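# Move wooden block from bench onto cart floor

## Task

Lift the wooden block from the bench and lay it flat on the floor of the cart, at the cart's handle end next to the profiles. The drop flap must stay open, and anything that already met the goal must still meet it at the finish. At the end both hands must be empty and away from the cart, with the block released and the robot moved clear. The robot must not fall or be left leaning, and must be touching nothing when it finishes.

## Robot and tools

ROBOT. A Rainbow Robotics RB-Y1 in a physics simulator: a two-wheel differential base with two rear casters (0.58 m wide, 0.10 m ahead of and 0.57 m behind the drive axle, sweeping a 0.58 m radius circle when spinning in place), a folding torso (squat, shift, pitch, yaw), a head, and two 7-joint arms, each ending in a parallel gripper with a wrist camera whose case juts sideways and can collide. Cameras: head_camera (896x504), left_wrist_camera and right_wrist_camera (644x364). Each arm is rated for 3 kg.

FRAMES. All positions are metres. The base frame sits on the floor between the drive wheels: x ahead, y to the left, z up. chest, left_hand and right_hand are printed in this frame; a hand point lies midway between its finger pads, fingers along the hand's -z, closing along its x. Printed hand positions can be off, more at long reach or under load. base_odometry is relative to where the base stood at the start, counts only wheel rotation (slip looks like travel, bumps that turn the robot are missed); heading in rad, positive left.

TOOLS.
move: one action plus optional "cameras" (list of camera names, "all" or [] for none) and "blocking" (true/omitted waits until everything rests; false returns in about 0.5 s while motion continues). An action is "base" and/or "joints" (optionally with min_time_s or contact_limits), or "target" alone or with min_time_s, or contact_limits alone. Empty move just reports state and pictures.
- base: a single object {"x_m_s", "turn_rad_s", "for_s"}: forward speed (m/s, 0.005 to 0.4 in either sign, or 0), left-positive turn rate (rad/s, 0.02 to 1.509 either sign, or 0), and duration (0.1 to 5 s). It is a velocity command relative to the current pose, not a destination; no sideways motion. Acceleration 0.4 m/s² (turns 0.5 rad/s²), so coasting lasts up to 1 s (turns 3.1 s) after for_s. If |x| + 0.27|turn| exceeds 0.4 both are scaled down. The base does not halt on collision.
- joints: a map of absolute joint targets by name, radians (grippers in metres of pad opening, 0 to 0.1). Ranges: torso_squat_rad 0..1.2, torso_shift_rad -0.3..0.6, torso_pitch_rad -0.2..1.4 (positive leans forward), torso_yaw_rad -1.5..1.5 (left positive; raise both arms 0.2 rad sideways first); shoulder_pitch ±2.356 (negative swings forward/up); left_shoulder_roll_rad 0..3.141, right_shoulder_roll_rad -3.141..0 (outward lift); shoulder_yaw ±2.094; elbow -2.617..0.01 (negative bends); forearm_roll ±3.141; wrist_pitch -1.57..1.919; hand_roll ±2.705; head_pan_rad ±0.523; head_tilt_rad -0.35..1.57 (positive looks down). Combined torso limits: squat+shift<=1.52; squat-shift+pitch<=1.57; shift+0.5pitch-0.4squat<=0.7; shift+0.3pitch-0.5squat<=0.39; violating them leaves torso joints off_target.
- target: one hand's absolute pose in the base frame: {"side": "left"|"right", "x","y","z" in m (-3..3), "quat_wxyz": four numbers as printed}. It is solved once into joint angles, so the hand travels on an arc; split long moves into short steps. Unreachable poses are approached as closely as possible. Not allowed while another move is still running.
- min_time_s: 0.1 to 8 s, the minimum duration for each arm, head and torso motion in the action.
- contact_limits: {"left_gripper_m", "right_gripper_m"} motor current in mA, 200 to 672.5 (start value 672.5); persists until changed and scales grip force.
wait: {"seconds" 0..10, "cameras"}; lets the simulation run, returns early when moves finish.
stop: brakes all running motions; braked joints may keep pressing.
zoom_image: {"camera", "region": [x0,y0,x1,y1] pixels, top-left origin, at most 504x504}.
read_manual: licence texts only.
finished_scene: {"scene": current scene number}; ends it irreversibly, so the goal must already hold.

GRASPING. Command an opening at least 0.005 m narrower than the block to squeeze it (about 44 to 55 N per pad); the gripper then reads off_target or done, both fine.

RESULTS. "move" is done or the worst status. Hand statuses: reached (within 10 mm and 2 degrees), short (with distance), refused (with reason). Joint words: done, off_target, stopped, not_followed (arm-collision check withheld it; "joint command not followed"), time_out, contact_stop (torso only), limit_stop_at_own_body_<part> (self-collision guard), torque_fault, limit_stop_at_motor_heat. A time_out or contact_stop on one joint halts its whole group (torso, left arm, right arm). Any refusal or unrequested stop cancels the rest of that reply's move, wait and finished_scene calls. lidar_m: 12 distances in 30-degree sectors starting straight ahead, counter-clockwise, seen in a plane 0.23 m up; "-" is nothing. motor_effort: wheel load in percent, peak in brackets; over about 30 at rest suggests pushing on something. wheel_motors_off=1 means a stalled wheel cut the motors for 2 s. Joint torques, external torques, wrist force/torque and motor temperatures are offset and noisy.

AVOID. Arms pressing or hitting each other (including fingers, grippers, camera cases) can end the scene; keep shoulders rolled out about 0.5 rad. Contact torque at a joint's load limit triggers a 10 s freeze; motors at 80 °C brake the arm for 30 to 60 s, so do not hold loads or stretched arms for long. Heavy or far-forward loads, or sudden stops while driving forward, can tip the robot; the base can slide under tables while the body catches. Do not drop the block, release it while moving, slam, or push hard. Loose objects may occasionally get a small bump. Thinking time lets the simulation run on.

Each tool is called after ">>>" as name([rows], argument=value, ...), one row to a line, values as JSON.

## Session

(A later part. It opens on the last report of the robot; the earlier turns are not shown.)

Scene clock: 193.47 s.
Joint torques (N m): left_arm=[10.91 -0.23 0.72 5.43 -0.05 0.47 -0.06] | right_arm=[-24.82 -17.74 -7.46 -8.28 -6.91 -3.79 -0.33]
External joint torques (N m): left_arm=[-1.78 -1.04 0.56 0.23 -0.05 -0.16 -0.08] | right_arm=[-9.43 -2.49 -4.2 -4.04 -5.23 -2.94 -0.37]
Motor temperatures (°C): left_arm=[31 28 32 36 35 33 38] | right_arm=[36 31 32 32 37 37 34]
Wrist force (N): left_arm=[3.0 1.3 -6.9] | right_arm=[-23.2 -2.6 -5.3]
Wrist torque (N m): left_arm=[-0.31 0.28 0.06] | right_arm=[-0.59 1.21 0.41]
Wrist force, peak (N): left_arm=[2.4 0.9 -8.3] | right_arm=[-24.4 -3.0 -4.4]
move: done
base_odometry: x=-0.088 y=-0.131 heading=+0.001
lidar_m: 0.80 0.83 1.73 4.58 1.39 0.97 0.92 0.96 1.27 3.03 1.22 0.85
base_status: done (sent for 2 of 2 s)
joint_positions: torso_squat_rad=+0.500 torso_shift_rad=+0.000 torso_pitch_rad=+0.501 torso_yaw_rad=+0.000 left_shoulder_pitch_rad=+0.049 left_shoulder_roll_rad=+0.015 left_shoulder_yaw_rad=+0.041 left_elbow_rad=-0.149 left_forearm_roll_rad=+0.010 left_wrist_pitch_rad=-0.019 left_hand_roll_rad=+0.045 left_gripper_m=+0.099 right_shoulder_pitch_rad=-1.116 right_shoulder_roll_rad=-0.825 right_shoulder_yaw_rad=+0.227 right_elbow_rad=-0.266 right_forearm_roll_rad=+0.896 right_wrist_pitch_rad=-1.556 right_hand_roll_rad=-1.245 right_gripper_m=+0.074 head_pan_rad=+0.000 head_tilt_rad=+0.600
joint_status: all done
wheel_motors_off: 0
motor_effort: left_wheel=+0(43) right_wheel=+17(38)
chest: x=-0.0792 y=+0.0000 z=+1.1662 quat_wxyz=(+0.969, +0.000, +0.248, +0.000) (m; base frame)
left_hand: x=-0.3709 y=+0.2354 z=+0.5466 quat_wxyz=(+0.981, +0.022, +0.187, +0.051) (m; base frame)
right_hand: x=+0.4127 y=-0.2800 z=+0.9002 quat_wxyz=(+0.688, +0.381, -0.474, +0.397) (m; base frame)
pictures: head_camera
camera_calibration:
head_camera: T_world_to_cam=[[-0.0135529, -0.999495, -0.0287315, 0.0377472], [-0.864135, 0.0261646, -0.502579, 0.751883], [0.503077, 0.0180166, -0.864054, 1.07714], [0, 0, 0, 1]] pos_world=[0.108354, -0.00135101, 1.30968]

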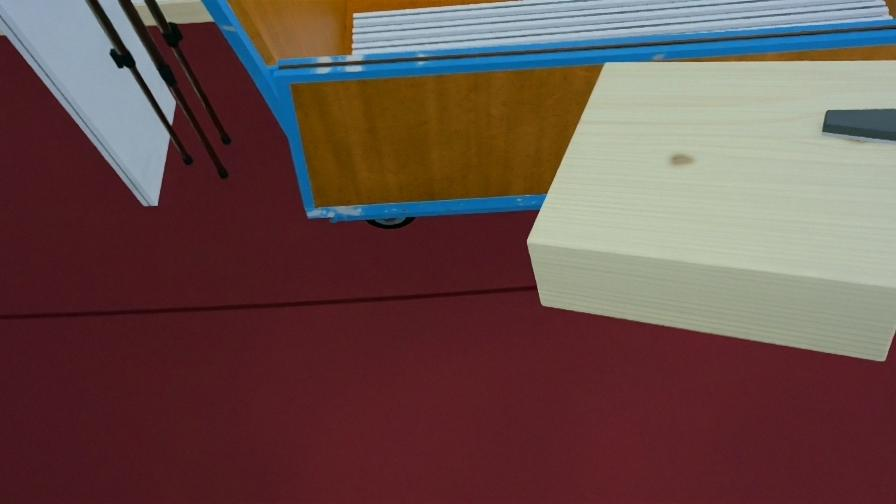

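>>> move(base={"x_m_s":-0.3,"for_s":0.4}, joints={"torso_squat_rad":0.5,"torso_shift_rad":0.3,"torso_pitch_rad":1.0,"head_tilt_rad":0.0}, cameras=[])

>>> move(target={"side":"right","x":0.50,"y":-0.26,"z":0.80,"quat_wxyz":[0.5,0.5,-0.5,0.5]}, min_time_s=3, cameras=["head_camera"])

Scene clock: 201.47 s.
Joint torques (N m): left_arm=[20.2 -0.25 1.05 9.32 -0.09 1.31 0.06] | right_arm=[-11.06 -16.12 -6.59 -4.73 -4.44 -6.3 -0.27]
External joint torques (N m): left_arm=[-2.66 -1 0.82 0.22 -0.09 -0.15 0.02] | right_arm=[-5.69 -1.76 -4.28 -3.38 -3.4 -4.85 -0.31]
Motor temperatures (°C): left_arm=[31 28 32 36 35 33 38] | right_arm=[36 31 32 32 37 37 34]
Wrist force (N): left_arm=[5.5 0.8 -5.6] | right_arm=[-17.3 -12.5 -9.0]
Wrist torque (N m): left_arm=[-0.27 0.35 0.04] | right_arm=[-1.18 0.93 0.31]
Wrist force, peak (N): left_arm=[5.7 0.9 -6.7] | right_arm=[-23.4 -4.1 -6.9]
move: done
base_odometry: x=-0.152 y=-0.131 heading=+0.002
lidar_m: 0.86 0.89 1.79 4.28 1.30 0.91 0.86 0.89 1.20 2.81 1.29 0.92
base_status: done (sent for 0.4 of 0.4 s)
joint_positions: torso_squat_rad=+0.500 torso_shift_rad=+0.300 torso_pitch_rad=+1.001 torso_yaw_rad=+0.000 left_shoulder_pitch_rad=+0.049 left_shoulder_roll_rad=+0.015 left_shoulder_yaw_rad=+0.041 left_elbow_rad=-0.149 left_forearm_roll_rad=+0.010 left_wrist_pitch_rad=-0.019 left_hand_roll_rad=+0.045 left_gripper_m=+0.099 right_shoulder_pitch_rad=-1.116 right_shoulder_roll_rad=-0.825 right_shoulder_yaw_rad=+0.227 right_elbow_rad=-0.266 right_forearm_roll_rad=+0.896 right_wrist_pitch_rad=-1.556 right_hand_roll_rad=-1.245 right_gripper_m=+0.074 head_pan_rad=+0.000 head_tilt_rad=+0.000
joint_status: all done
wheel_motors_off: 0
motor_effort: left_wheel=+0(33) right_wheel=-2(27)
chest: x=+0.2143 y=+0.0000 z=+1.0343 quat_wxyz=(+0.877, +0.000, +0.480, +0.000) (m; base frame)
left_hand: x=-0.3388 y=+0.2354 z=+0.6304 quat_wxyz=(+0.904, +0.034, +0.424, +0.044) (m; base frame)
right_hand: x=+0.5190 y=-0.2799 z=+0.5652 quat_wxyz=(+0.784, +0.467, -0.290, +0.290) (m; base frame)
pictures: none
No camera images: "cameras" was empty.

Scene clock: 204.80 s.
Joint torques (N m): left_arm=[20.02 -0.16 0.73 9.38 -0.1 1.3 0.12] | right_arm=[-4.2 -15.53 -11.64 -7.16 -6.33 -4.96 -0.31]
External joint torques (N m): left_arm=[-2.85 -0.91 0.5 0.28 -0.09 -0.16 0.07] | right_arm=[-1.53 -0.74 -4.41 -4.9 -4.89 -3.76 -0.36]
Motor temperatures (°C): left_arm=[31 28 32 36 35 33 38] | right_arm=[36 31 32 32 37 37 34]
Wrist force (N): left_arm=[5.7 0.8 -5.6] | right_arm=[-24.0 0.8 0.3]
Wrist torque (N m): left_arm=[-0.25 0.45 0.06] | right_arm=[-0.25 1.27 0.42]
Wrist force, peak (N): left_arm=[6.3 0.8 -6.3] | right_arm=[-24.9 1.3 0.1]
move: done
base_odometry: x=-0.152 y=-0.131 heading=+0.002
lidar_m: 0.87 0.90 1.78 4.27 1.30 0.91 0.86 0.89 1.18 2.81 1.30 0.92
base_status: not commanded
joint_positions: torso_squat_rad=+0.500 torso_shift_rad=+0.300 torso_pitch_rad=+1.001 torso_yaw_rad=+0.000 left_shoulder_pitch_rad=+0.049 left_shoulder_roll_rad=+0.015 left_shoulder_yaw_rad=+0.041 left_elbow_rad=-0.149 left_forearm_roll_rad=+0.010 left_wrist_pitch_rad=-0.019 left_hand_roll_rad=+0.045 left_gripper_m=+0.099 right_shoulder_pitch_rad=-0.516 right_shoulder_roll_rad=-1.333 right_shoulder_yaw_rad=+0.149 right_elbow_rad=-1.413 right_forearm_roll_rad=+0.249 right_wrist_pitch_rad=-1.514 right_hand_roll_rad=-0.876 right_gripper_m=+0.074 head_pan_rad=+0.000 head_tilt_rad=+0.000
joint_status: all done
wheel_motors_off: 0
motor_effort: left_wheel=+0(1) right_wheel=-3(6)
chest: x=+0.2143 y=+0.0000 z=+1.0343 quat_wxyz=(+0.877, +0.000, +0.480, +0.000) (m; base frame)
left_hand: x=-0.3388 y=+0.2354 z=+0.6304 quat_wxyz=(+0.904, +0.034, +0.424, +0.044) (m; base frame)
right_hand: x=+0.4998 y=-0.2601 z=+0.7991 quat_wxyz=(+0.501, +0.500, -0.499, +0.500) (m; base frame)
right_hand_status: reached (checked arc, planned for 3.0 s): 1 mm and 0.1 deg off.
pictures: head_camera
camera_calibration:
head_camera: T_world_to_cam=[[-0.0106746, -0.999497, -0.0298574, 0.0367815], [-0.80967, 0.0261615, -0.586302, 1.03], [0.586788, 0.0179161, -0.809542, 0.62331], [0, 0, 0, 1]] pos_world=[0.468605, -0.00135077, 1.10959]

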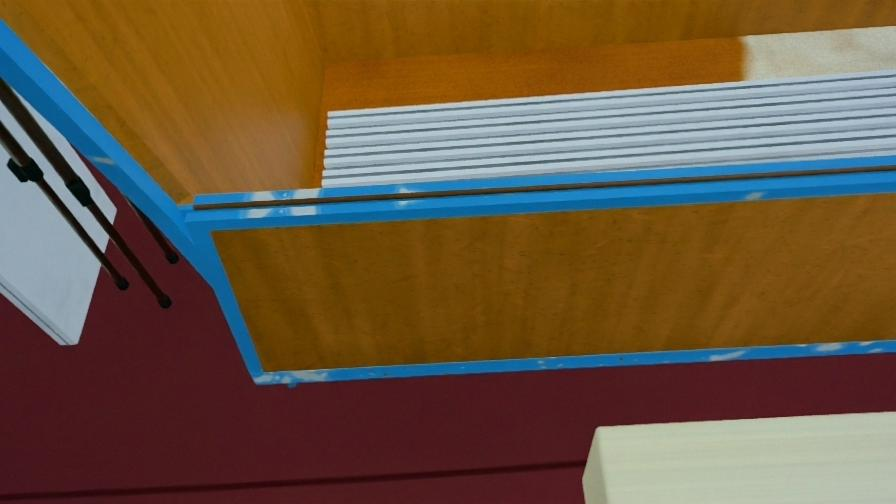

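>>> move(base={"x_m_s":0.25,"for_s":1.96}, joints={"head_tilt_rad":0.35}, cameras=["head_camera"])

>>> zoom_image(camera="head_camera", region=[200, 100, 700, 400])

Scene clock: 212.70 s.
Joint torques (N m): left_arm=[20.29 -0.17 1.2 9.32 -0.03 1.32 0] | right_arm=[-5.4 -15.04 -11.36 -7.02 -6.01 -5.27 -0.24]
External joint torques (N m): left_arm=[-2.57 -0.92 0.97 0.22 -0.02 -0.14 -0.05] | right_arm=[-2.73 -0.24 -4.13 -4.76 -4.56 -4.06 -0.29]
Motor temperatures (°C): left_arm=[31 28 32 36 35 33 38] | right_arm=[35 31 32 32 38 37 34]
Wrist force (N): left_arm=[6.2 0.4 -4.9] | right_arm=[-24.0 1.5 0.4]
Wrist torque (N m): left_arm=[-0.21 0.52 0.03] | right_arm=[-0.27 1.24 0.44]
Wrist force, peak (N): left_arm=[6.1 0.9 -6.4] | right_arm=[-25.8 -0.4 0.5]
move: done
base_odometry: x=+0.340 y=-0.130 heading=+0.002
lidar_m: 0.38 0.38 0.93 3.91 2.05 1.42 1.35 1.40 1.84 4.40 0.56 0.39
base_status: done (sent for 1.97 of 1.97 s)
joint_positions: torso_squat_rad=+0.500 torso_shift_rad=+0.300 torso_pitch_rad=+1.001 torso_yaw_rad=+0.000 left_shoulder_pitch_rad=+0.049 left_shoulder_roll_rad=+0.015 left_shoulder_yaw_rad=+0.041 left_elbow_rad=-0.149 left_forearm_roll_rad=+0.010 left_wrist_pitch_rad=-0.019 left_hand_roll_rad=+0.045 left_gripper_m=+0.099 right_shoulder_pitch_rad=-0.516 right_shoulder_roll_rad=-1.333 right_shoulder_yaw_rad=+0.149 right_elbow_rad=-1.413 right_forearm_roll_rad=+0.249 right_wrist_pitch_rad=-1.514 right_hand_roll_rad=-0.876 right_gripper_m=+0.074 head_pan_rad=+0.000 head_tilt_rad=+0.350
joint_status: all done
wheel_motors_off: 0
motor_effort: left_wheel=-2(19) right_wheel=+1(46)
chest: x=+0.2143 y=+0.0000 z=+1.0343 quat_wxyz=(+0.877, +0.000, +0.480, +0.000) (m; base frame)
left_hand: x=-0.3388 y=+0.2354 z=+0.6303 quat_wxyz=(+0.904, +0.034, +0.424, +0.044) (m; base frame)
right_hand: x=+0.4998 y=-0.2602 z=+0.7991 quat_wxyz=(+0.501, +0.500, -0.499, +0.500) (m; base frame)
pictures: head_camera
camera_calibration:
head_camera: T_world_to_cam=[[-0.0201438, -0.999498, -0.0244594, 0.0344388], [-0.961599, 0.0260661, -0.273218, 0.738084], [0.273719, 0.0180165, -0.961641, 0.917707], [0, 0, 0, 1]] pos_world=[0.45924, -0.0013513, 1.08501]

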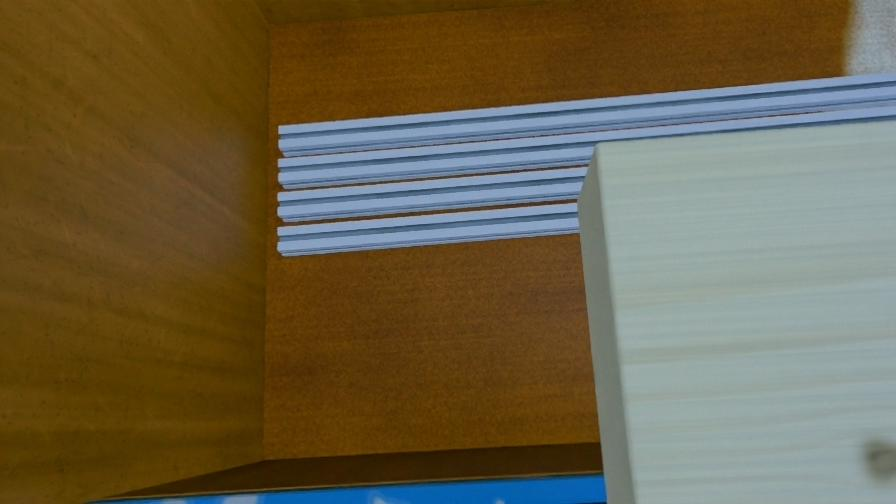

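Scaled by 1.008 from the camera's 896x504 image, which has a finer 1280x720 frame.

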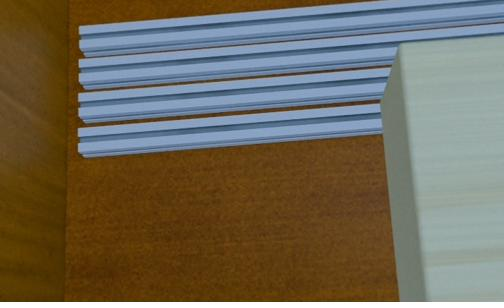

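>>> move(target={"side":"right","x":0.575,"y":-0.03,"z":0.80,"quat_wxyz":[0.4858,0.5137,-0.4858,0.5137]}, min_time_s=2.5, cameras=["head_camera"])

Scene clock: 222.23 s.
Joint torques (N m): left_arm=[20.27 -0.3 0.76 9.51 -0.12 1.27 0.05] | right_arm=[-18.56 -5.38 -10.54 -13.51 -6.38 -2.47 -0.74]
External joint torques (N m): left_arm=[-2.6 -1.04 0.52 0.41 -0.12 -0.19 0] | right_arm=[-8.03 4.12 -3.09 -7.31 -4.93 -1.86 -0.79]
Motor temperatures (°C): left_arm=[31 28 32 36 34 33 38] | right_arm=[35 31 32 32 38 37 34]
Wrist force (N): left_arm=[6.0 0.7 -5.5] | right_arm=[-24.1 0.6 0.3]
Wrist torque (N m): left_arm=[-0.23 0.53 -0.03] | right_arm=[-0.19 1.30 0.46]
Wrist force, peak (N): left_arm=[6.2 0.5 -6.2] | right_arm=[-25.0 0.8 0.9]
move: done
base_odometry: x=+0.340 y=-0.130 heading=+0.002
lidar_m: 0.37 0.38 0.92 3.90 2.03 1.42 1.35 1.40 1.84 4.40 0.58 0.41
base_status: not commanded
joint_positions: torso_squat_rad=+0.500 torso_shift_rad=+0.300 torso_pitch_rad=+1.001 torso_yaw_rad=+0.000 left_shoulder_pitch_rad=+0.049 left_shoulder_roll_rad=+0.015 left_shoulder_yaw_rad=+0.041 left_elbow_rad=-0.149 left_forearm_roll_rad=+0.010 left_wrist_pitch_rad=-0.019 left_hand_roll_rad=+0.045 left_gripper_m=+0.099 right_shoulder_pitch_rad=-1.122 right_shoulder_roll_rad=-1.016 right_shoulder_yaw_rad=+0.508 right_elbow_rad=-1.600 right_forearm_roll_rad=+0.574 right_wrist_pitch_rad=-0.973 right_hand_roll_rad=-1.247 right_gripper_m=+0.074 head_pan_rad=+0.000 head_tilt_rad=+0.350
joint_status: all done
wheel_motors_off: 0
motor_effort: left_wheel=-1(3) right_wheel=+1(2)
chest: x=+0.2143 y=+0.0000 z=+1.0343 quat_wxyz=(+0.877, +0.000, +0.480, +0.000) (m; base frame)
left_hand: x=-0.3388 y=+0.2354 z=+0.6303 quat_wxyz=(+0.904, +0.034, +0.424, +0.044) (m; base frame)
right_hand: x=+0.5748 y=-0.0307 z=+0.7984 quat_wxyz=(+0.488, +0.513, -0.485, +0.514) (m; base frame)
right_hand_status: reached (checked arc, planned for 2.5 s): 2 mm and 0.3 deg off.
pictures: head_camera
camera_calibration:
head_camera: T_world_to_cam=[[-0.0201659, -0.9995, -0.0243619, 0.0344458], [-0.961598, 0.0260607, -0.273221, 0.738111], [0.273719, 0.0179166, -0.961643, 0.917803], [0, 0, 0, 1]] pos_world=[0.45924, -0.00125107, 1.08511]

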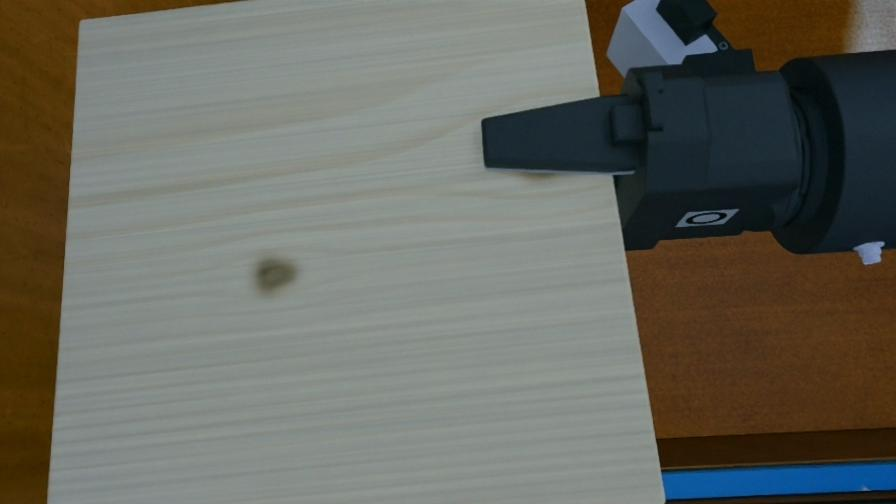

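>>> move(target={"side":"right","x":0.593,"y":-0.03,"z":0.80,"quat_wxyz":[0.4858,0.5137,-0.4858,0.5137]}, cameras=[])

>>> move(joints={"torso_squat_rad":0.95,"torso_shift_rad":0.5,"head_tilt_rad":0.35}, min_time_s=2.5, cameras=["head_camera"])

Scene clock: 226.90 s.
Joint torques (N m): left_arm=[20.56 -0.31 0.85 9.45 -0.07 1.29 0.09] | right_arm=[-18.38 -5.5 -11.19 -12.69 -6.91 -2.34 -0.59]
External joint torques (N m): left_arm=[-2.3 -1.05 0.62 0.35 -0.07 -0.18 0.05] | right_arm=[-6.87 4.09 -3.63 -6.64 -5.41 -1.76 -0.64]
Motor temperatures (°C): left_arm=[31 28 32 36 34 33 38] | right_arm=[35 31 32 32 38 37 34]
Wrist force (N): left_arm=[5.7 0.8 -5.0] | right_arm=[-25.6 1.4 0.6]
Wrist torque (N m): left_arm=[-0.28 0.47 0.03] | right_arm=[-0.30 1.21 0.46]
Wrist force, peak (N): left_arm=[6.3 0.9 -6.5] | right_arm=[-26.9 -3.4 3.8]
move: done
base_odometry: x=+0.340 y=-0.130 heading=+0.002
lidar_m: 0.36 0.38 0.91 3.92 2.05 1.43 1.34 1.41 1.84 4.39 0.55 0.40
base_status: not commanded
joint_positions: torso_squat_rad=+0.500 torso_shift_rad=+0.300 torso_pitch_rad=+1.001 torso_yaw_rad=+0.000 left_shoulder_pitch_rad=+0.049 left_shoulder_roll_rad=+0.015 left_shoulder_yaw_rad=+0.041 left_elbow_rad=-0.149 left_forearm_roll_rad=+0.010 left_wrist_pitch_rad=-0.019 left_hand_roll_rad=+0.045 left_gripper_m=+0.099 right_shoulder_pitch_rad=-1.184 right_shoulder_roll_rad=-0.995 right_shoulder_yaw_rad=+0.517 right_elbow_rad=-1.518 right_forearm_roll_rad=+0.574 right_wrist_pitch_rad=-1.013 right_hand_roll_rad=-1.259 right_gripper_m=+0.074 head_pan_rad=+0.000 head_tilt_rad=+0.350
joint_status: all done
wheel_motors_off: 0
motor_effort: left_wheel=+0(5) right_wheel=-1(3)
chest: x=+0.2143 y=+0.0001 z=+1.0343 quat_wxyz=(+0.877, +0.000, +0.480, +0.000) (m; base frame)
left_hand: x=-0.3388 y=+0.2354 z=+0.6303 quat_wxyz=(+0.904, +0.034, +0.424, +0.044) (m; base frame)
right_hand: x=+0.5928 y=-0.0307 z=+0.7984 quat_wxyz=(+0.488, +0.513, -0.485, +0.514) (m; base frame)
right_hand_status: reached (checked arc, planned for 0.3 s): 2 mm and 0.2 deg off.
pictures: none
No camera images: "cameras" was empty.

Scene clock: 229.77 s.
Joint torques (N m): left_arm=[20.06 -0.2 0.91 9.3 -0.1 1.36 0] | right_arm=[0.75 19.57 -6.85 -10.29 -6.91 -2.28 -0.62]
External joint torques (N m): left_arm=[-2.6 -0.79 0.69 0.27 -0.09 -0.09 -0.04] | right_arm=[12.5 29.4 0.88 -4.35 -5.39 -1.82 -0.67]
Motor temperatures (°C): left_arm=[31 28 32 36 34 33 38] | right_arm=[35 31 32 32 38 37 34]
Wrist force (N): left_arm=[5.8 0.5 -5.5] | right_arm=[-24.6 1.5 0.3]
Wrist torque (N m): left_arm=[-0.19 0.48 -0.03] | right_arm=[-0.30 1.31 0.50]
Wrist force, peak (N): left_arm=[6.6 0.2 -6.6] | right_arm=[-29.4 2.6 -0.7]
move: contact_stop
base_odometry: x=+0.340 y=-0.130 heading=+0.002
lidar_m: 0.36 0.39 0.92 3.92 2.04 1.42 1.34 1.39 1.85 4.39 0.56 0.40
base_status: not commanded
joint_positions: torso_squat_rad=+0.945 torso_shift_rad=+0.493 torso_pitch_rad=+0.988 torso_yaw_rad=-0.004 left_shoulder_pitch_rad=+0.049 left_shoulder_roll_rad=+0.015 left_shoulder_yaw_rad=+0.041 left_elbow_rad=-0.149 left_forearm_roll_rad=+0.010 left_wrist_pitch_rad=-0.019 left_hand_roll_rad=+0.045 left_gripper_m=+0.099 right_shoulder_pitch_rad=-1.189 right_shoulder_roll_rad=-1.001 right_shoulder_yaw_rad=+0.516 right_elbow_rad=-1.519 right_forearm_roll_rad=+0.574 right_wrist_pitch_rad=-1.013 right_hand_roll_rad=-1.259 right_gripper_m=+0.074 head_pan_rad=+0.000 head_tilt_rad=+0.350
joint_status: torso_squat_rad contact_stop (moved +0.445 of +0.450); torso_shift_rad contact_stop (moved +0.192 of +0.200); the others done
wheel_motors_off: 0
motor_effort: left_wheel=+3(16) right_wheel=-22(44)
chest: x=+0.2244 y=+0.0009 z=+0.8122 quat_wxyz=(+0.880, -0.002, +0.474, -0.002) (m; base frame)
left_hand: x=-0.3232 y=+0.2348 z=+0.4000 quat_wxyz=(+0.907, +0.032, +0.419, +0.043) (m; base frame)
right_hand: x=+0.6079 y=-0.0328 z=+0.5830 quat_wxyz=(+0.485, +0.505, -0.488, +0.521) (m; base frame)
pictures: head_camera
camera_calibration:
head_camera: T_world_to_cam=[[-0.0210688, -0.999587, -0.0195594, 0.0263744], [-0.958006, 0.0257807, -0.285588, 0.696289], [0.285974, 0.012721, -0.958153, 0.695817], [0, 0, 0, 1]] pos_world=[0.468619, -0.000438807, 0.866066]

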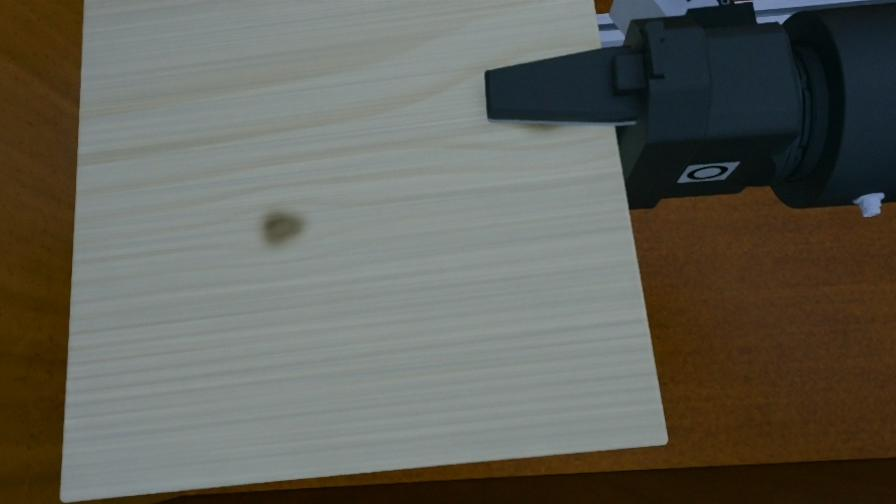

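>>> move(joints={"torso_squat_rad":0.5,"torso_shift_rad":0.3,"torso_pitch_rad":1.0,"torso_yaw_rad":0}, min_time_s=2, cameras=[])

>>> move(target={"side":"right","x":0.47,"y":-0.03,"z":0.80,"quat_wxyz":[0.4858,0.5137,-0.4858,0.5137]}, cameras=[])

>>> move(base={"x_m_s":0.2,"for_s":0.6}, cameras=["head_camera"])

Scene clock: 236.67 s.
Joint torques (N m): left_arm=[20.02 -0.13 1.04 9.48 -0.01 1.25 0.01] | right_arm=[-16.77 -4.96 -11.14 -12.57 -6.85 -2.45 -0.55]
External joint torques (N m): left_arm=[-2.84 -0.86 0.8 0.38 -0.01 -0.21 -0.04] | right_arm=[-5.25 4.64 -3.58 -6.52 -5.35 -1.86 -0.6]
Motor temperatures (°C): left_arm=[31 28 32 36 34 33 38] | right_arm=[35 31 32 32 38 37 34]
Wrist force (N): left_arm=[6.0 0.2 -5.1] | right_arm=[-24.9 0.9 0.7]
Wrist torque (N m): left_arm=[-0.16 0.50 0.01] | right_arm=[-0.30 1.21 0.48]
Wrist force, peak (N): left_arm=[6.3 0.2 -6.2] | right_arm=[-27.0 2.6 1.7]
move: done
base_odometry: x=+0.340 y=-0.130 heading=+0.002
lidar_m: 0.37 0.39 0.92 3.92 2.04 1.42 1.35 1.40 1.84 4.40 0.58 0.40
base_status: not commanded
joint_positions: torso_squat_rad=+0.500 torso_shift_rad=+0.300 torso_pitch_rad=+1.001 torso_yaw_rad=+0.000 left_shoulder_pitch_rad=+0.049 left_shoulder_roll_rad=+0.015 left_shoulder_yaw_rad=+0.041 left_elbow_rad=-0.149 left_forearm_roll_rad=+0.010 left_wrist_pitch_rad=-0.019 left_hand_roll_rad=+0.045 left_gripper_m=+0.099 right_shoulder_pitch_rad=-1.184 right_shoulder_roll_rad=-0.995 right_shoulder_yaw_rad=+0.517 right_elbow_rad=-1.518 right_forearm_roll_rad=+0.574 right_wrist_pitch_rad=-1.013 right_hand_roll_rad=-1.259 right_gripper_m=+0.074 head_pan_rad=+0.000 head_tilt_rad=+0.350
joint_status: all done
wheel_motors_off: 0
motor_effort: left_wheel=+1(4) right_wheel=+2(19)
chest: x=+0.2142 y=+0.0001 z=+1.0343 quat_wxyz=(+0.877, +0.000, +0.480, +0.000) (m; base frame)
left_hand: x=-0.3388 y=+0.2354 z=+0.6303 quat_wxyz=(+0.904, +0.034, +0.424, +0.044) (m; base frame)
right_hand: x=+0.5929 y=-0.0306 z=+0.7986 quat_wxyz=(+0.487, +0.513, -0.485, +0.514) (m; base frame)
pictures: none
No camera images: "cameras" was empty.

Scene clock: 237.80 s.
Joint torques (N m): left_arm=[19.96 0.18 0.96 9.39 -0.08 1.31 -0.07] | right_arm=[-9.49 -4.94 -9.39 -15.56 -5.42 -3.77 -0.5]
External joint torques (N m): left_arm=[-2.91 -0.56 0.73 0.29 -0.08 -0.16 -0.11] | right_arm=[-4.36 3.43 -3.56 -8.41 -4.38 -2.77 -0.55]
Motor temperatures (°C): left_arm=[32 28 32 36 34 33 38] | right_arm=[35 31 32 32 38 37 34]
Wrist force (N): left_arm=[5.3 0.7 -5.3] | right_arm=[-23.8 0.4 0.6]
Wrist torque (N m): left_arm=[-0.24 0.41 0.05] | right_arm=[-0.42 1.30 0.44]
Wrist force, peak (N): left_arm=[6.2 1.2 -6.0] | right_arm=[-29.5 0.8 2.4]
move: done
base_odometry: x=+0.340 y=-0.130 heading=+0.002
lidar_m: 0.37 0.38 0.91 3.91 2.05 1.42 1.34 1.39 1.85 4.39 0.57 0.40
base_status: not commanded
joint_positions: torso_squat_rad=+0.500 torso_shift_rad=+0.300 torso_pitch_rad=+1.001 torso_yaw_rad=+0.000 left_shoulder_pitch_rad=+0.049 left_shoulder_roll_rad=+0.015 left_shoulder_yaw_rad=+0.041 left_elbow_rad=-0.149 left_forearm_roll_rad=+0.010 left_wrist_pitch_rad=-0.019 left_hand_roll_rad=+0.045 left_gripper_m=+0.099 right_shoulder_pitch_rad=-0.783 right_shoulder_roll_rad=-1.103 right_shoulder_yaw_rad=+0.487 right_elbow_rad=-1.970 right_forearm_roll_rad=+0.579 right_wrist_pitch_rad=-0.791 right_hand_roll_rad=-1.118 right_gripper_m=+0.074 head_pan_rad=+0.000 head_tilt_rad=+0.350
joint_status: all done
wheel_motors_off: 0
motor_effort: left_wheel=+0(3) right_wheel=+0(3)
chest: x=+0.2142 y=+0.0001 z=+1.0343 quat_wxyz=(+0.877, +0.000, +0.480, +0.000) (m; base frame)
left_hand: x=-0.3388 y=+0.2354 z=+0.6303 quat_wxyz=(+0.904, +0.034, +0.424, +0.044) (m; base frame)
right_hand: x=+0.4699 y=-0.0306 z=+0.7988 quat_wxyz=(+0.486, +0.514, -0.484, +0.515) (m; base frame)
right_hand_status: reached (checked arc, planned for 0.8 s): 1 mm and 0.2 deg off.
pictures: none
No camera images: "cameras" was empty.

Scene clock: 239.30 s.
Joint torques (N m): left_arm=[20.47 -0.04 0.98 9.41 -0.03 1.28 -0.13] | right_arm=[-9.33 -4.73 -9.33 -15.36 -5.51 -3.56 -0.54]
External joint torques (N m): left_arm=[-2.39 -0.78 0.75 0.31 -0.02 -0.18 -0.17] | right_arm=[-4.2 3.64 -3.49 -8.22 -4.36 -2.73 -0.59]
Motor temperatures (°C): left_arm=[32 28 32 36 34 33 38] | right_arm=[35 31 32 32 38 37 34]
Wrist force (N): left_arm=[5.8 0.6 -5.6] | right_arm=[-24.4 0.6 1.0]
Wrist torque (N m): left_arm=[-0.27 0.48 0.00] | right_arm=[-0.24 1.31 0.44]
Wrist force, peak (N): left_arm=[6.9 0.6 -5.3] | right_arm=[-25.8 0.4 0.7]
move: done
base_odometry: x=+0.460 y=-0.130 heading=+0.002
lidar_m: 0.25 0.26 0.36 1.52 2.22 1.57 1.47 1.52 2.01 4.78 0.40 0.27
base_status: done (sent for 0.6 of 0.6 s)
joint_positions: torso_squat_rad=+0.500 torso_shift_rad=+0.300 torso_pitch_rad=+1.001 torso_yaw_rad=+0.000 left_shoulder_pitch_rad=+0.049 left_shoulder_roll_rad=+0.015 left_shoulder_yaw_rad=+0.041 left_elbow_rad=-0.149 left_forearm_roll_rad=+0.010 left_wrist_pitch_rad=-0.019 left_hand_roll_rad=+0.045 left_gripper_m=+0.099 right_shoulder_pitch_rad=-0.783 right_shoulder_roll_rad=-1.103 right_shoulder_yaw_rad=+0.487 right_elbow_rad=-1.970 right_forearm_roll_rad=+0.579 right_wrist_pitch_rad=-0.791 right_hand_roll_rad=-1.118 right_gripper_m=+0.074 head_pan_rad=+0.000 head_tilt_rad=+0.350
joint_status: not commanded
wheel_motors_off: 0
motor_effort: left_wheel=-2(22) right_wheel=+0(23)
chest: x=+0.2142 y=+0.0001 z=+1.0343 quat_wxyz=(+0.877, +0.000, +0.480, +0.000) (m; base frame)
left_hand: x=-0.3388 y=+0.2354 z=+0.6302 quat_wxyz=(+0.904, +0.034, +0.424, +0.044) (m; base frame)
right_hand: x=+0.4700 y=-0.0307 z=+0.7988 quat_wxyz=(+0.486, +0.514, -0.484, +0.515) (m; base frame)
pictures: head_camera
camera_calibration:
head_camera: T_world_to_cam=[[-0.0202182, -0.999503, -0.0241749, 0.0342653], [-0.961563, 0.026062, -0.273344, 0.738132], [0.273838, 0.0177192, -0.961613, 0.917743], [0, 0, 0, 1]] pos_world=[0.45914, -0.00125057, 1.08511]

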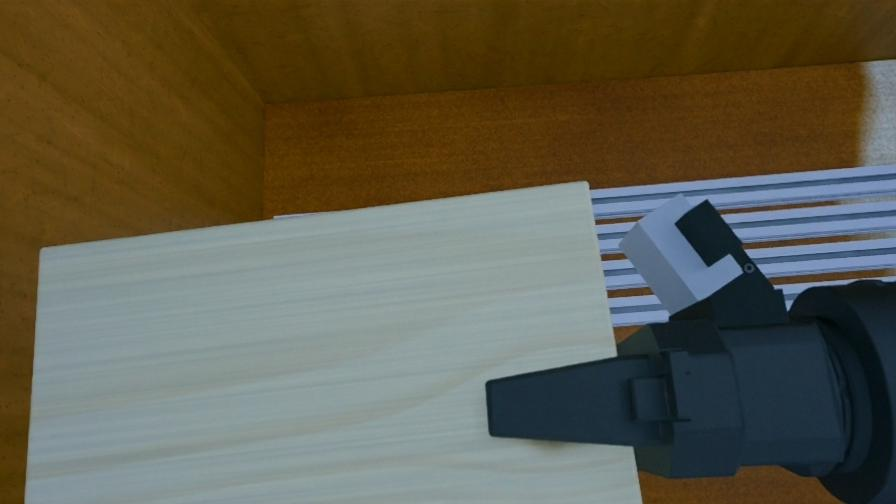

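>>> move(target={"side":"right","x":0.482,"y":-0.035,"z":0.68,"quat_wxyz":[0.4858,0.5137,-0.4858,0.5137]}, cameras=["head_camera"])

>>> move(target={"side":"right","x":0.482,"y":-0.035,"z":0.58,"quat_wxyz":[0.4858,0.5137,-0.4858,0.5137]}, cameras=["head_camera"])

Scene clock: 242.47 s.
Joint torques (N m): left_arm=[20.44 -0.07 0.9 9.49 -0.05 1.29 0.04] | right_arm=[-11.35 -3.67 -6.57 -13.51 -5.73 -5.19 -0.59]
External joint torques (N m): left_arm=[-2.42 -0.81 0.67 0.39 -0.04 -0.18 0] | right_arm=[-5.15 3.55 -1.99 -7.24 -4.51 -3.95 -0.64]
Motor temperatures (°C): left_arm=[32 28 32 36 34 33 38] | right_arm=[35 31 32 32 38 37 34]
Wrist force (N): left_arm=[6.2 0.6 -5.4] | right_arm=[-24.1 1.3 0.6]
Wrist torque (N m): left_arm=[-0.24 0.52 0.06] | right_arm=[-0.19 1.33 0.47]
Wrist force, peak (N): left_arm=[5.6 -0.1 -6.5] | right_arm=[-29.4 -0.1 0.6]
move: done
base_odometry: x=+0.460 y=-0.130 heading=+0.002
lidar_m: 0.25 0.26 0.35 1.53 2.23 1.56 1.46 1.52 2.00 4.78 0.39 0.28
base_status: not commanded
joint_positions: torso_squat_rad=+0.500 torso_shift_rad=+0.300 torso_pitch_rad=+1.001 torso_yaw_rad=+0.000 left_shoulder_pitch_rad=+0.049 left_shoulder_roll_rad=+0.015 left_shoulder_yaw_rad=+0.041 left_elbow_rad=-0.149 left_forearm_roll_rad=+0.010 left_wrist_pitch_rad=-0.019 left_hand_roll_rad=+0.045 left_gripper_m=+0.099 right_shoulder_pitch_rad=-0.934 right_shoulder_roll_rad=-0.830 right_shoulder_yaw_rad=+0.592 right_elbow_rad=-1.356 right_forearm_roll_rad=+0.602 right_wrist_pitch_rad=-1.091 right_hand_roll_rad=-0.866 right_gripper_m=+0.074 head_pan_rad=+0.000 head_tilt_rad=+0.350
joint_status: all done
wheel_motors_off: 0
motor_effort: left_wheel=+1(2) right_wheel=+1(3)
chest: x=+0.2142 y=+0.0001 z=+1.0343 quat_wxyz=(+0.877, +0.000, +0.480, +0.000) (m; base frame)
left_hand: x=-0.3388 y=+0.2354 z=+0.6302 quat_wxyz=(+0.904, +0.034, +0.424, +0.044) (m; base frame)
right_hand: x=+0.4815 y=-0.0357 z=+0.6787 quat_wxyz=(+0.488, +0.513, -0.485, +0.514) (m; base frame)
right_hand_status: reached (checked arc, planned for 0.9 s): 2 mm and 0.3 deg off.
pictures: head_camera
camera_calibration:
head_camera: T_world_to_cam=[[-0.0200958, -0.999504, -0.0242456, 0.0342853], [-0.961566, 0.0259637, -0.273345, 0.738134], [0.273839, 0.0178206, -0.96161, 0.91774], [0, 0, 0, 1]] pos_world=[0.45914, -0.00125112, 1.08511]

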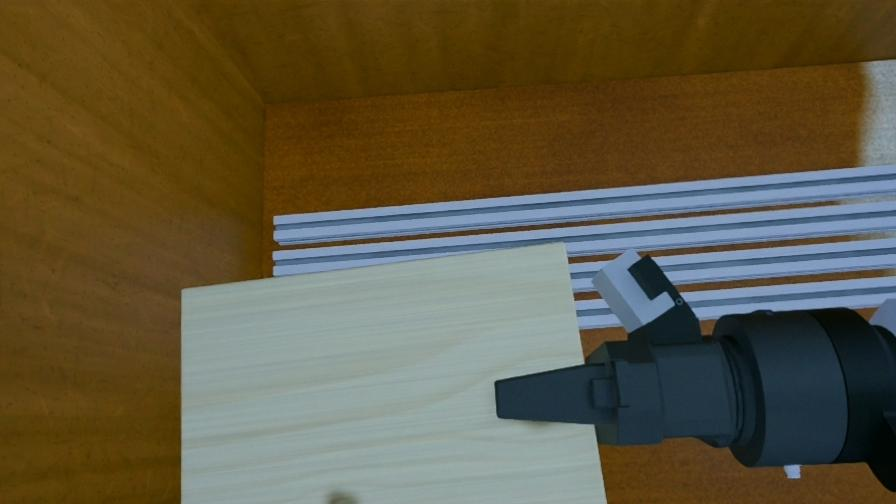

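Scene clock: 244.53 s.
Joint torques (N m): left_arm=[20.33 -0.01 0.87 9.36 -0.11 1.39 0.12] | right_arm=[-13 -1.15 -2.67 -7.07 -3.79 -7.06 -0.69]
External joint torques (N m): left_arm=[-2.53 -0.75 0.64 0.26 -0.1 -0.07 0.08] | right_arm=[-3.9 3.27 -1.09 -4.46 -2.91 -5.38 -0.74]
Motor temperatures (°C): left_arm=[32 28 32 36 34 33 38] | right_arm=[35 31 32 32 38 37 34]
Wrist force (N): left_arm=[5.7 0.5 -5.7] | right_arm=[-24.3 1.1 0.4]
Wrist torque (N m): left_arm=[-0.21 0.46 0.06] | right_arm=[-0.27 1.28 0.45]
Wrist force, peak (N): left_arm=[6.3 0.7 -6.1] | right_arm=[-28.8 0.2 3.6]
move: done
base_odometry: x=+0.460 y=-0.130 heading=+0.002
lidar_m: 0.26 0.25 0.35 1.53 2.23 1.56 1.47 1.53 1.99 4.77 0.40 0.27
base_status: not commanded
joint_positions: torso_squat_rad=+0.500 torso_shift_rad=+0.300 torso_pitch_rad=+1.001 torso_yaw_rad=+0.000 left_shoulder_pitch_rad=+0.049 left_shoulder_roll_rad=+0.015 left_shoulder_yaw_rad=+0.041 left_elbow_rad=-0.149 left_forearm_roll_rad=+0.010 left_wrist_pitch_rad=-0.019 left_hand_roll_rad=+0.045 left_gripper_m=+0.099 right_shoulder_pitch_rad=-1.283 right_shoulder_roll_rad=-0.451 right_shoulder_yaw_rad=+0.648 right_elbow_rad=-0.266 right_forearm_roll_rad=+0.623 right_wrist_pitch_rad=-1.533 right_hand_roll_rad=-0.481 right_gripper_m=+0.074 head_pan_rad=+0.000 head_tilt_rad=+0.350
joint_status: all done
wheel_motors_off: 0
motor_effort: left_wheel=+0(3) right_wheel=+0(5)
chest: x=+0.2142 y=+0.0001 z=+1.0343 quat_wxyz=(+0.877, +0.000, +0.480, +0.000) (m; base frame)
left_hand: x=-0.3388 y=+0.2354 z=+0.6302 quat_wxyz=(+0.904, +0.034, +0.424, +0.044) (m; base frame)
right_hand: x=+0.4814 y=-0.0357 z=+0.5796 quat_wxyz=(+0.497, +0.503, -0.481, +0.518) (m; base frame)
right_hand_status: reached (checked arc, as near as the solve gets, planned for 1.4 s): 1 mm and 2.0 deg off.
pictures: head_camera
camera_calibration:
head_camera: T_world_to_cam=[[-0.020092, -0.999504, -0.0242446, 0.0342825], [-0.961566, 0.0259598, -0.273345, 0.738134], [0.273839, 0.0178207, -0.96161, 0.91774], [0, 0, 0, 1]] pos_world=[0.45914, -0.00125113, 1.08511]

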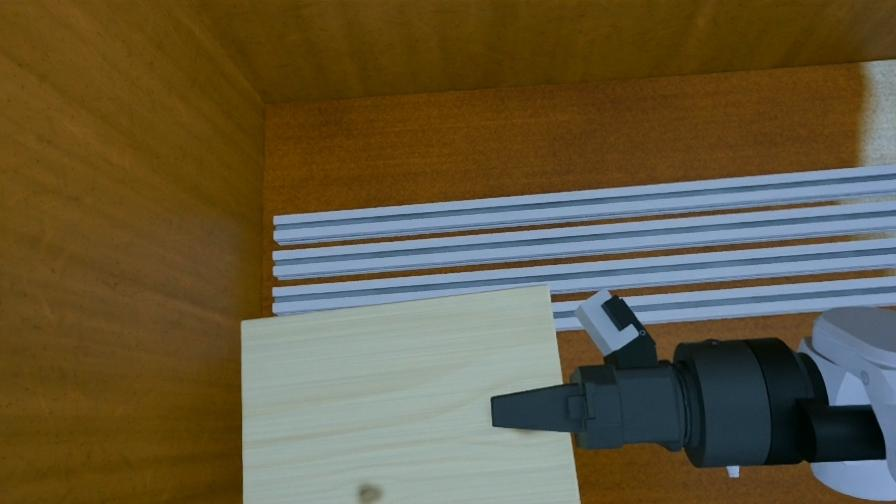

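>>> move(joints={"torso_squat_rad":0.75,"torso_shift_rad":0.42}, min_time_s=1.5, cameras=[])

>>> move(joints={"torso_squat_rad":0.9,"torso_shift_rad":0.46}, min_time_s=1.5, cameras=["head_camera","right_wrist_camera"])

Scene clock: 248.13 s.
Joint torques (N m): left_arm=[20.28 0.07 1.03 9.39 0 1.36 -0.01] | right_arm=[-13 -1.34 -2.55 -7.14 -3.66 -7.11 -0.46]
External joint torques (N m): left_arm=[-2.58 -0.67 0.79 0.29 0 -0.1 -0.05] | right_arm=[-3.9 3.07 -0.97 -4.53 -2.79 -5.42 -0.51]
Motor temperatures (°C): left_arm=[32 28 32 36 34 33 38] | right_arm=[35 31 32 32 37 37 34]
Wrist force (N): left_arm=[6.0 0.2 -5.5] | right_arm=[-24.2 1.0 -0.2]
Wrist torque (N m): left_arm=[-0.14 0.48 0.03] | right_arm=[-0.29 1.29 0.44]
Wrist force, peak (N): left_arm=[6.5 0.4 -6.0] | right_arm=[-25.0 1.0 0.3]
move: done
base_odometry: x=+0.460 y=-0.130 heading=+0.002
lidar_m: 0.26 0.26 0.36 1.51 2.23 1.56 1.46 1.52 2.01 4.77 0.40 0.26
base_status: not commanded
joint_positions: torso_squat_rad=+0.750 torso_shift_rad=+0.420 torso_pitch_rad=+1.001 torso_yaw_rad=+0.000 left_shoulder_pitch_rad=+0.049 left_shoulder_roll_rad=+0.015 left_shoulder_yaw_rad=+0.041 left_elbow_rad=-0.149 left_forearm_roll_rad=+0.010 left_wrist_pitch_rad=-0.019 left_hand_roll_rad=+0.045 left_gripper_m=+0.099 right_shoulder_pitch_rad=-1.283 right_shoulder_roll_rad=-0.451 right_shoulder_yaw_rad=+0.648 right_elbow_rad=-0.266 right_forearm_roll_rad=+0.623 right_wrist_pitch_rad=-1.533 right_hand_roll_rad=-0.481 right_gripper_m=+0.074 head_pan_rad=+0.000 head_tilt_rad=+0.350
joint_status: all done
wheel_motors_off: 0
motor_effort: left_wheel=-1(2) right_wheel=+1(3)
chest: x=+0.2415 y=+0.0001 z=+0.9151 quat_wxyz=(+0.877, +0.000, +0.480, +0.000) (m; base frame)
left_hand: x=-0.3115 y=+0.2354 z=+0.5110 quat_wxyz=(+0.904, +0.034, +0.424, +0.044) (m; base frame)
right_hand: x=+0.5087 y=-0.0357 z=+0.4604 quat_wxyz=(+0.497, +0.503, -0.481, +0.518) (m; base frame)
pictures: none
No camera images: "cameras" was empty.

Scene clock: 249.93 s.
Joint torques (N m): left_arm=[20.07 0.05 0.83 9.44 -0.08 1.37 0] | right_arm=[-13.33 -0.96 -2.56 -7.18 -3.64 -7.02 -0.65]
External joint torques (N m): left_arm=[-2.8 -0.69 0.6 0.34 -0.07 -0.1 -0.04] | right_arm=[-4.23 3.46 -0.98 -4.56 -2.76 -5.34 -0.7]
Motor temperatures (°C): left_arm=[32 28 32 36 34 33 38] | right_arm=[35 31 32 32 37 37 34]
Wrist force (N): left_arm=[5.8 0.5 -5.9] | right_arm=[-24.2 1.0 -0.1]
Wrist torque (N m): left_arm=[-0.24 0.47 0.06] | right_arm=[-0.26 1.29 0.45]
Wrist force, peak (N): left_arm=[6.5 0.9 -6.1] | right_arm=[-24.8 1.0 0.4]
move: done
base_odometry: x=+0.460 y=-0.130 heading=+0.002
lidar_m: 0.25 0.26 0.35 1.53 2.24 1.55 1.46 1.52 2.00 4.76 0.39 0.27
base_status: not commanded
joint_positions: torso_squat_rad=+0.900 torso_shift_rad=+0.460 torso_pitch_rad=+1.001 torso_yaw_rad=+0.000 left_shoulder_pitch_rad=+0.049 left_shoulder_roll_rad=+0.015 left_shoulder_yaw_rad=+0.041 left_elbow_rad=-0.149 left_forearm_roll_rad=+0.010 left_wrist_pitch_rad=-0.019 left_hand_roll_rad=+0.045 left_gripper_m=+0.099 right_shoulder_pitch_rad=-1.283 right_shoulder_roll_rad=-0.451 right_shoulder_yaw_rad=+0.648 right_elbow_rad=-0.266 right_forearm_roll_rad=+0.623 right_wrist_pitch_rad=-1.533 right_hand_roll_rad=-0.481 right_gripper_m=+0.074 head_pan_rad=+0.000 head_tilt_rad=+0.350
joint_status: all done
wheel_motors_off: 0
motor_effort: left_wheel=+0(2) right_wheel=+1(3)
chest: x=+0.2258 y=+0.0001 z=+0.8374 quat_wxyz=(+0.877, +0.000, +0.480, +0.000) (m; base frame)
left_hand: x=-0.3272 y=+0.2354 z=+0.4333 quat_wxyz=(+0.904, +0.034, +0.424, +0.044) (m; base frame)
right_hand: x=+0.4930 y=-0.0357 z=+0.3827 quat_wxyz=(+0.497, +0.503, -0.481, +0.518) (m; base frame)
pictures: head_camera, right_wrist_camera
camera_calibration:
head_camera: T_world_to_cam=[[-0.0200931, -0.999504, -0.0242465, 0.029744], [-0.961539, 0.0259631, -0.273438, 0.695537], [0.273932, 0.0178197, -0.961584, 0.725155], [0, 0, 0, 1]] pos_world=[0.47074, -0.00125112, 0.888205]
right_wrist_camera: T_world_to_cam=[[0.0282048, -0.00436453, -0.999593, 0.367258], [-0.838684, -0.544201, -0.0212884, 0.429194], [-0.543887, 0.838943, -0.0190095, 0.377573], [0, 0, 0, 1]] pos_world=[0.554957, -0.0815914, 0.383422]

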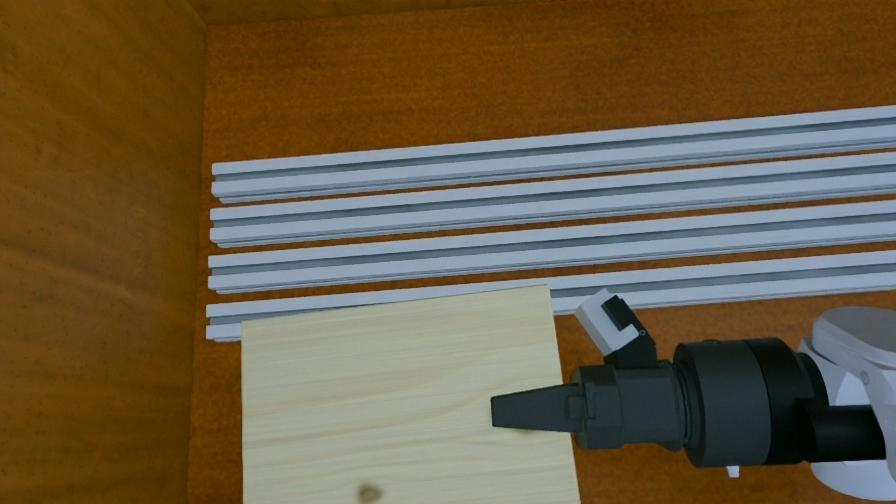

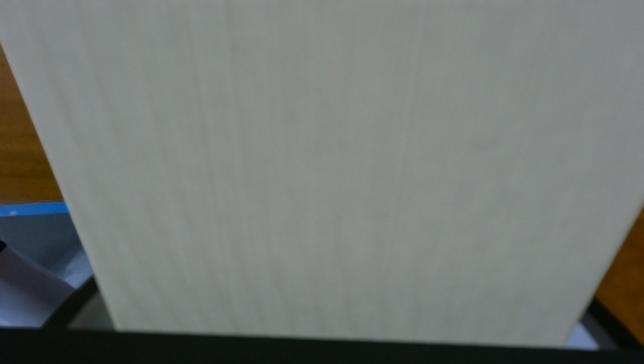

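>>> move(target={"side":"right","x":0.484,"y":-0.035,"z":0.385,"quat_wxyz":[0.516,0.4835,-0.465,0.5326]}, cameras=["head_camera"])

>>> move(joints={"torso_squat_rad":0.925,"torso_shift_rad":0.47}, min_time_s=1, cameras=["head_camera"])

Scene clock: 255.67 s.
Joint torques (N m): left_arm=[20.08 0.68 0.88 9.35 -0.04 1.3 -0.03] | right_arm=[-4.7 0.83 -4.41 -10.93 -4.52 -6.53 -0.49]
External joint torques (N m): left_arm=[-2.79 -0.06 0.65 0.25 -0.03 -0.16 -0.07] | right_arm=[2.47 6.27 -1.63 -6.57 -3.5 -4.98 -0.54]
Motor temperatures (°C): left_arm=[32 28 32 37 34 33 38] | right_arm=[35 31 32 32 37 38 34]
Wrist force (N): left_arm=[5.8 0.5 -5.3] | right_arm=[-23.6 1.1 -1.3]
Wrist torque (N m): left_arm=[-0.23 0.44 0.06] | right_arm=[-0.21 1.29 0.47]
Wrist force, peak (N): left_arm=[6.5 0.6 -6.2] | right_arm=[-29.7 -1.8 2.5]
move: done
base_odometry: x=+0.460 y=-0.130 heading=+0.002
lidar_m: 0.21 0.21 0.29 1.52 2.23 1.55 1.46 1.53 2.02 4.78 0.37 0.23
base_status: not commanded
joint_positions: torso_squat_rad=+0.900 torso_shift_rad=+0.460 torso_pitch_rad=+1.001 torso_yaw_rad=+0.000 left_shoulder_pitch_rad=+0.049 left_shoulder_roll_rad=+0.014 left_shoulder_yaw_rad=+0.041 left_elbow_rad=-0.149 left_forearm_roll_rad=+0.010 left_wrist_pitch_rad=-0.019 left_hand_roll_rad=+0.045 left_gripper_m=+0.099 right_shoulder_pitch_rad=-1.096 right_shoulder_roll_rad=-0.599 right_shoulder_yaw_rad=+0.651 right_elbow_rad=-0.749 right_forearm_roll_rad=+0.639 right_wrist_pitch_rad=-1.276 right_hand_roll_rad=-0.624 right_gripper_m=+0.074 head_pan_rad=+0.000 head_tilt_rad=+0.350
joint_status: all done
wheel_motors_off: 0
motor_effort: left_wheel=-2(15) right_wheel=-11(29)
chest: x=+0.2258 y=+0.0001 z=+0.8374 quat_wxyz=(+0.877, +0.000, +0.480, +0.000) (m; base frame)
left_hand: x=-0.3272 y=+0.2351 z=+0.4332 quat_wxyz=(+0.904, +0.034, +0.424, +0.044) (m; base frame)
right_hand: x=+0.4843 y=-0.0358 z=+0.3850 quat_wxyz=(+0.512, +0.488, -0.467, +0.531) (m; base frame)
right_hand_status: reached (checked arc, planned for 0.8 s): 1 mm and 0.7 deg off.
pictures: head_camera
camera_calibration:
head_camera: T_world_to_cam=[[-0.0199952, -0.999507, -0.0242219, 0.0297757], [-0.961514, 0.025864, -0.273535, 0.695608], [0.274027, 0.0178203, -0.961557, 0.725085], [0, 0, 0, 1]] pos_world=[0.47074, -0.00115141, 0.888205]

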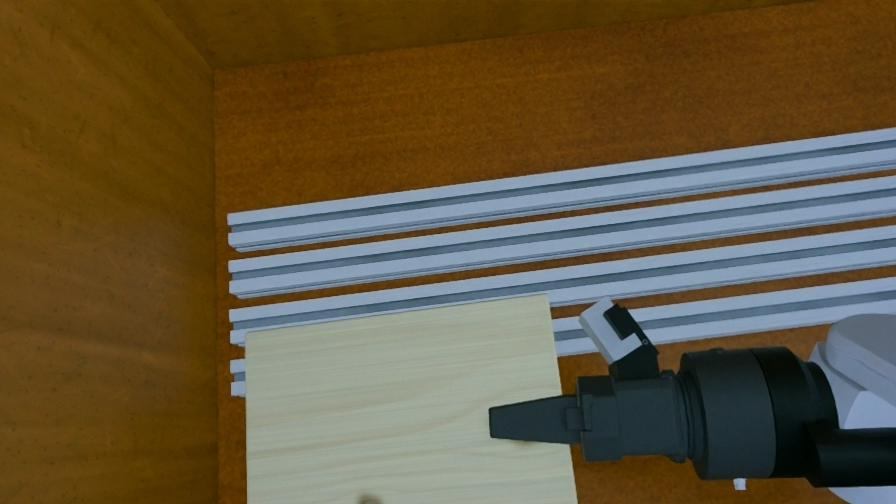

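Scene clock: 256.97 s.
Joint torques (N m): left_arm=[19.43 2.32 1.02 9.32 -0.15 1.35 0.08] | right_arm=[9.6 4.94 -4.18 -5.59 -3.49 -1.75 -0.78]
External joint torques (N m): left_arm=[-3.39 1.61 0.78 0.23 -0.14 -0.11 0.03] | right_arm=[16.9 10.43 -1.36 -1.21 -2.46 -0.22 -0.83]
Motor temperatures (°C): left_arm=[32 28 32 37 34 33 38] | right_arm=[35 31 32 32 37 38 34]
Wrist force (N): left_arm=[5.8 0.8 -6.1] | right_arm=[-13.8 4.1 -1.4]
Wrist torque (N m): left_arm=[-0.21 0.44 0.04] | right_arm=[0.44 -1.05 1.02]
Wrist force, peak (N): left_arm=[6.3 0.0 -5.9] | right_arm=[-24.9 1.3 -0.4]
move: done
base_odometry: x=+0.460 y=-0.130 heading=+0.002
lidar_m: 0.19 0.20 0.27 1.55 2.22 1.55 1.47 1.52 2.01 4.79 0.34 0.22
base_status: not commanded
joint_positions: torso_squat_rad=+0.925 torso_shift_rad=+0.470 torso_pitch_rad=+0.999 torso_yaw_rad=+0.000 left_shoulder_pitch_rad=+0.049 left_shoulder_roll_rad=+0.014 left_shoulder_yaw_rad=+0.041 left_elbow_rad=-0.149 left_forearm_roll_rad=+0.010 left_wrist_pitch_rad=-0.019 left_hand_roll_rad=+0.045 left_gripper_m=+0.099 right_shoulder_pitch_rad=-1.099 right_shoulder_roll_rad=-0.600 right_shoulder_yaw_rad=+0.651 right_elbow_rad=-0.750 right_forearm_roll_rad=+0.638 right_wrist_pitch_rad=-1.277 right_hand_roll_rad=-0.624 right_gripper_m=+0.074 head_pan_rad=+0.000 head_tilt_rad=+0.350
joint_status: all done
wheel_motors_off: 0
motor_effort: left_wheel=-2(4) right_wheel=-32(36)
chest: x=+0.2228 y=+0.0004 z=+0.8238 quat_wxyz=(+0.878, -0.001, +0.479, +0.000) (m; base frame)
left_hand: x=-0.3295 y=+0.2345 z=+0.4184 quat_wxyz=(+0.904, +0.033, +0.423, +0.045) (m; base frame)
right_hand: x=+0.4838 y=-0.0352 z=+0.3732 quat_wxyz=(+0.509, +0.487, -0.468, +0.533) (m; base frame)
pictures: head_camera
camera_calibration:
head_camera: T_world_to_cam=[[-0.0194018, -0.999533, -0.0235946, 0.0290686], [-0.961009, 0.0251543, -0.275372, 0.690398], [0.275837, 0.0173319, -0.961048, 0.712031], [0, 0, 0, 1]] pos_world=[0.467638, -0.000652302, 0.875099]

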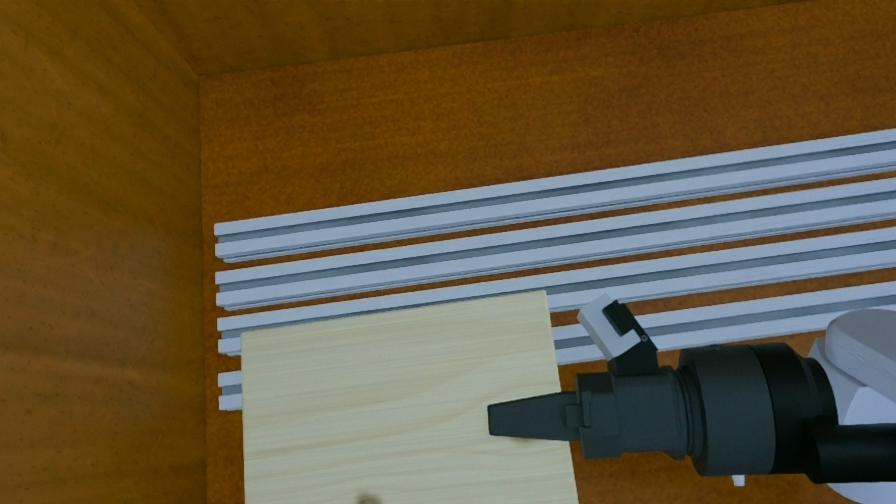

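>>> move(joints={"torso_squat_rad":0.75,"torso_shift_rad":0.4}, min_time_s=1.5, cameras=["head_camera"])

Scene clock: 262.03 s.
Joint torques (N m): left_arm=[19.9 0.83 0.91 9.46 -0.02 1.35 0.04] | right_arm=[-9.39 -0.2 -3.79 -9.92 -4.4 -6.44 -0.84]
External joint torques (N m): left_arm=[-2.96 0.09 0.67 0.36 -0.02 -0.11 -0.01] | right_arm=[-2.24 5.23 -1.01 -5.56 -3.38 -4.89 -0.89]
Motor temperatures (°C): left_arm=[32 28 32 37 34 33 38] | right_arm=[35 31 32 32 37 38 34]
Wrist force (N): left_arm=[6.0 0.6 -5.7] | right_arm=[-22.9 0.5 -1.2]
Wrist torque (N m): left_arm=[-0.20 0.49 0.05] | right_arm=[-0.28 1.39 0.45]
Wrist force, peak (N): left_arm=[6.8 1.2 -6.1] | right_arm=[-25.2 1.1 -0.6]
move: done
base_odometry: x=+0.460 y=-0.130 heading=+0.002
lidar_m: 0.20 0.22 0.27 1.53 2.23 1.55 1.47 1.52 2.01 4.78 0.34 0.22
base_status: not commanded
joint_positions: torso_squat_rad=+0.750 torso_shift_rad=+0.400 torso_pitch_rad=+1.001 torso_yaw_rad=+0.000 left_shoulder_pitch_rad=+0.049 left_shoulder_roll_rad=+0.014 left_shoulder_yaw_rad=+0.041 left_elbow_rad=-0.149 left_forearm_roll_rad=+0.010 left_wrist_pitch_rad=-0.019 left_hand_roll_rad=+0.045 left_gripper_m=+0.099 right_shoulder_pitch_rad=-1.094 right_shoulder_roll_rad=-0.599 right_shoulder_yaw_rad=+0.651 right_elbow_rad=-0.749 right_forearm_roll_rad=+0.639 right_wrist_pitch_rad=-1.276 right_hand_roll_rad=-0.624 right_gripper_m=+0.074 head_pan_rad=+0.000 head_tilt_rad=+0.350
joint_status: all done
wheel_motors_off: 0
motor_effort: left_wheel=-2(3) right_wheel=+2(32)
chest: x=+0.2321 y=+0.0001 z=+0.9192 quat_wxyz=(+0.877, +0.000, +0.480, +0.000) (m; base frame)
left_hand: x=-0.3210 y=+0.2352 z=+0.5151 quat_wxyz=(+0.904, +0.034, +0.424, +0.044) (m; base frame)
right_hand: x=+0.4899 y=-0.0359 z=+0.4666 quat_wxyz=(+0.512, +0.488, -0.467, +0.531) (m; base frame)
pictures: head_camera
camera_calibration:
head_camera: T_world_to_cam=[[-0.020092, -0.999504, -0.0242446, 0.0319515], [-0.961566, 0.0259598, -0.273345, 0.723882], [0.273839, 0.0178207, -0.96161, 0.802155], [0, 0, 0, 1]] pos_world=[0.47704, -0.00115113, 0.970005]

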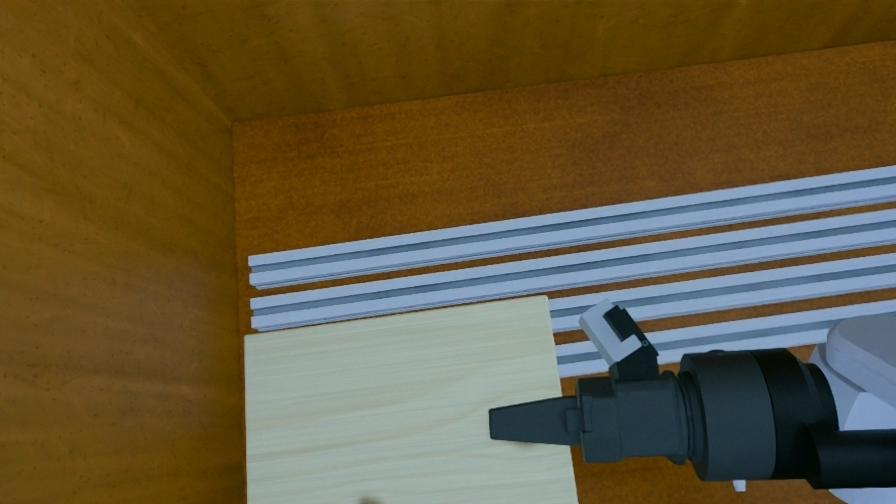

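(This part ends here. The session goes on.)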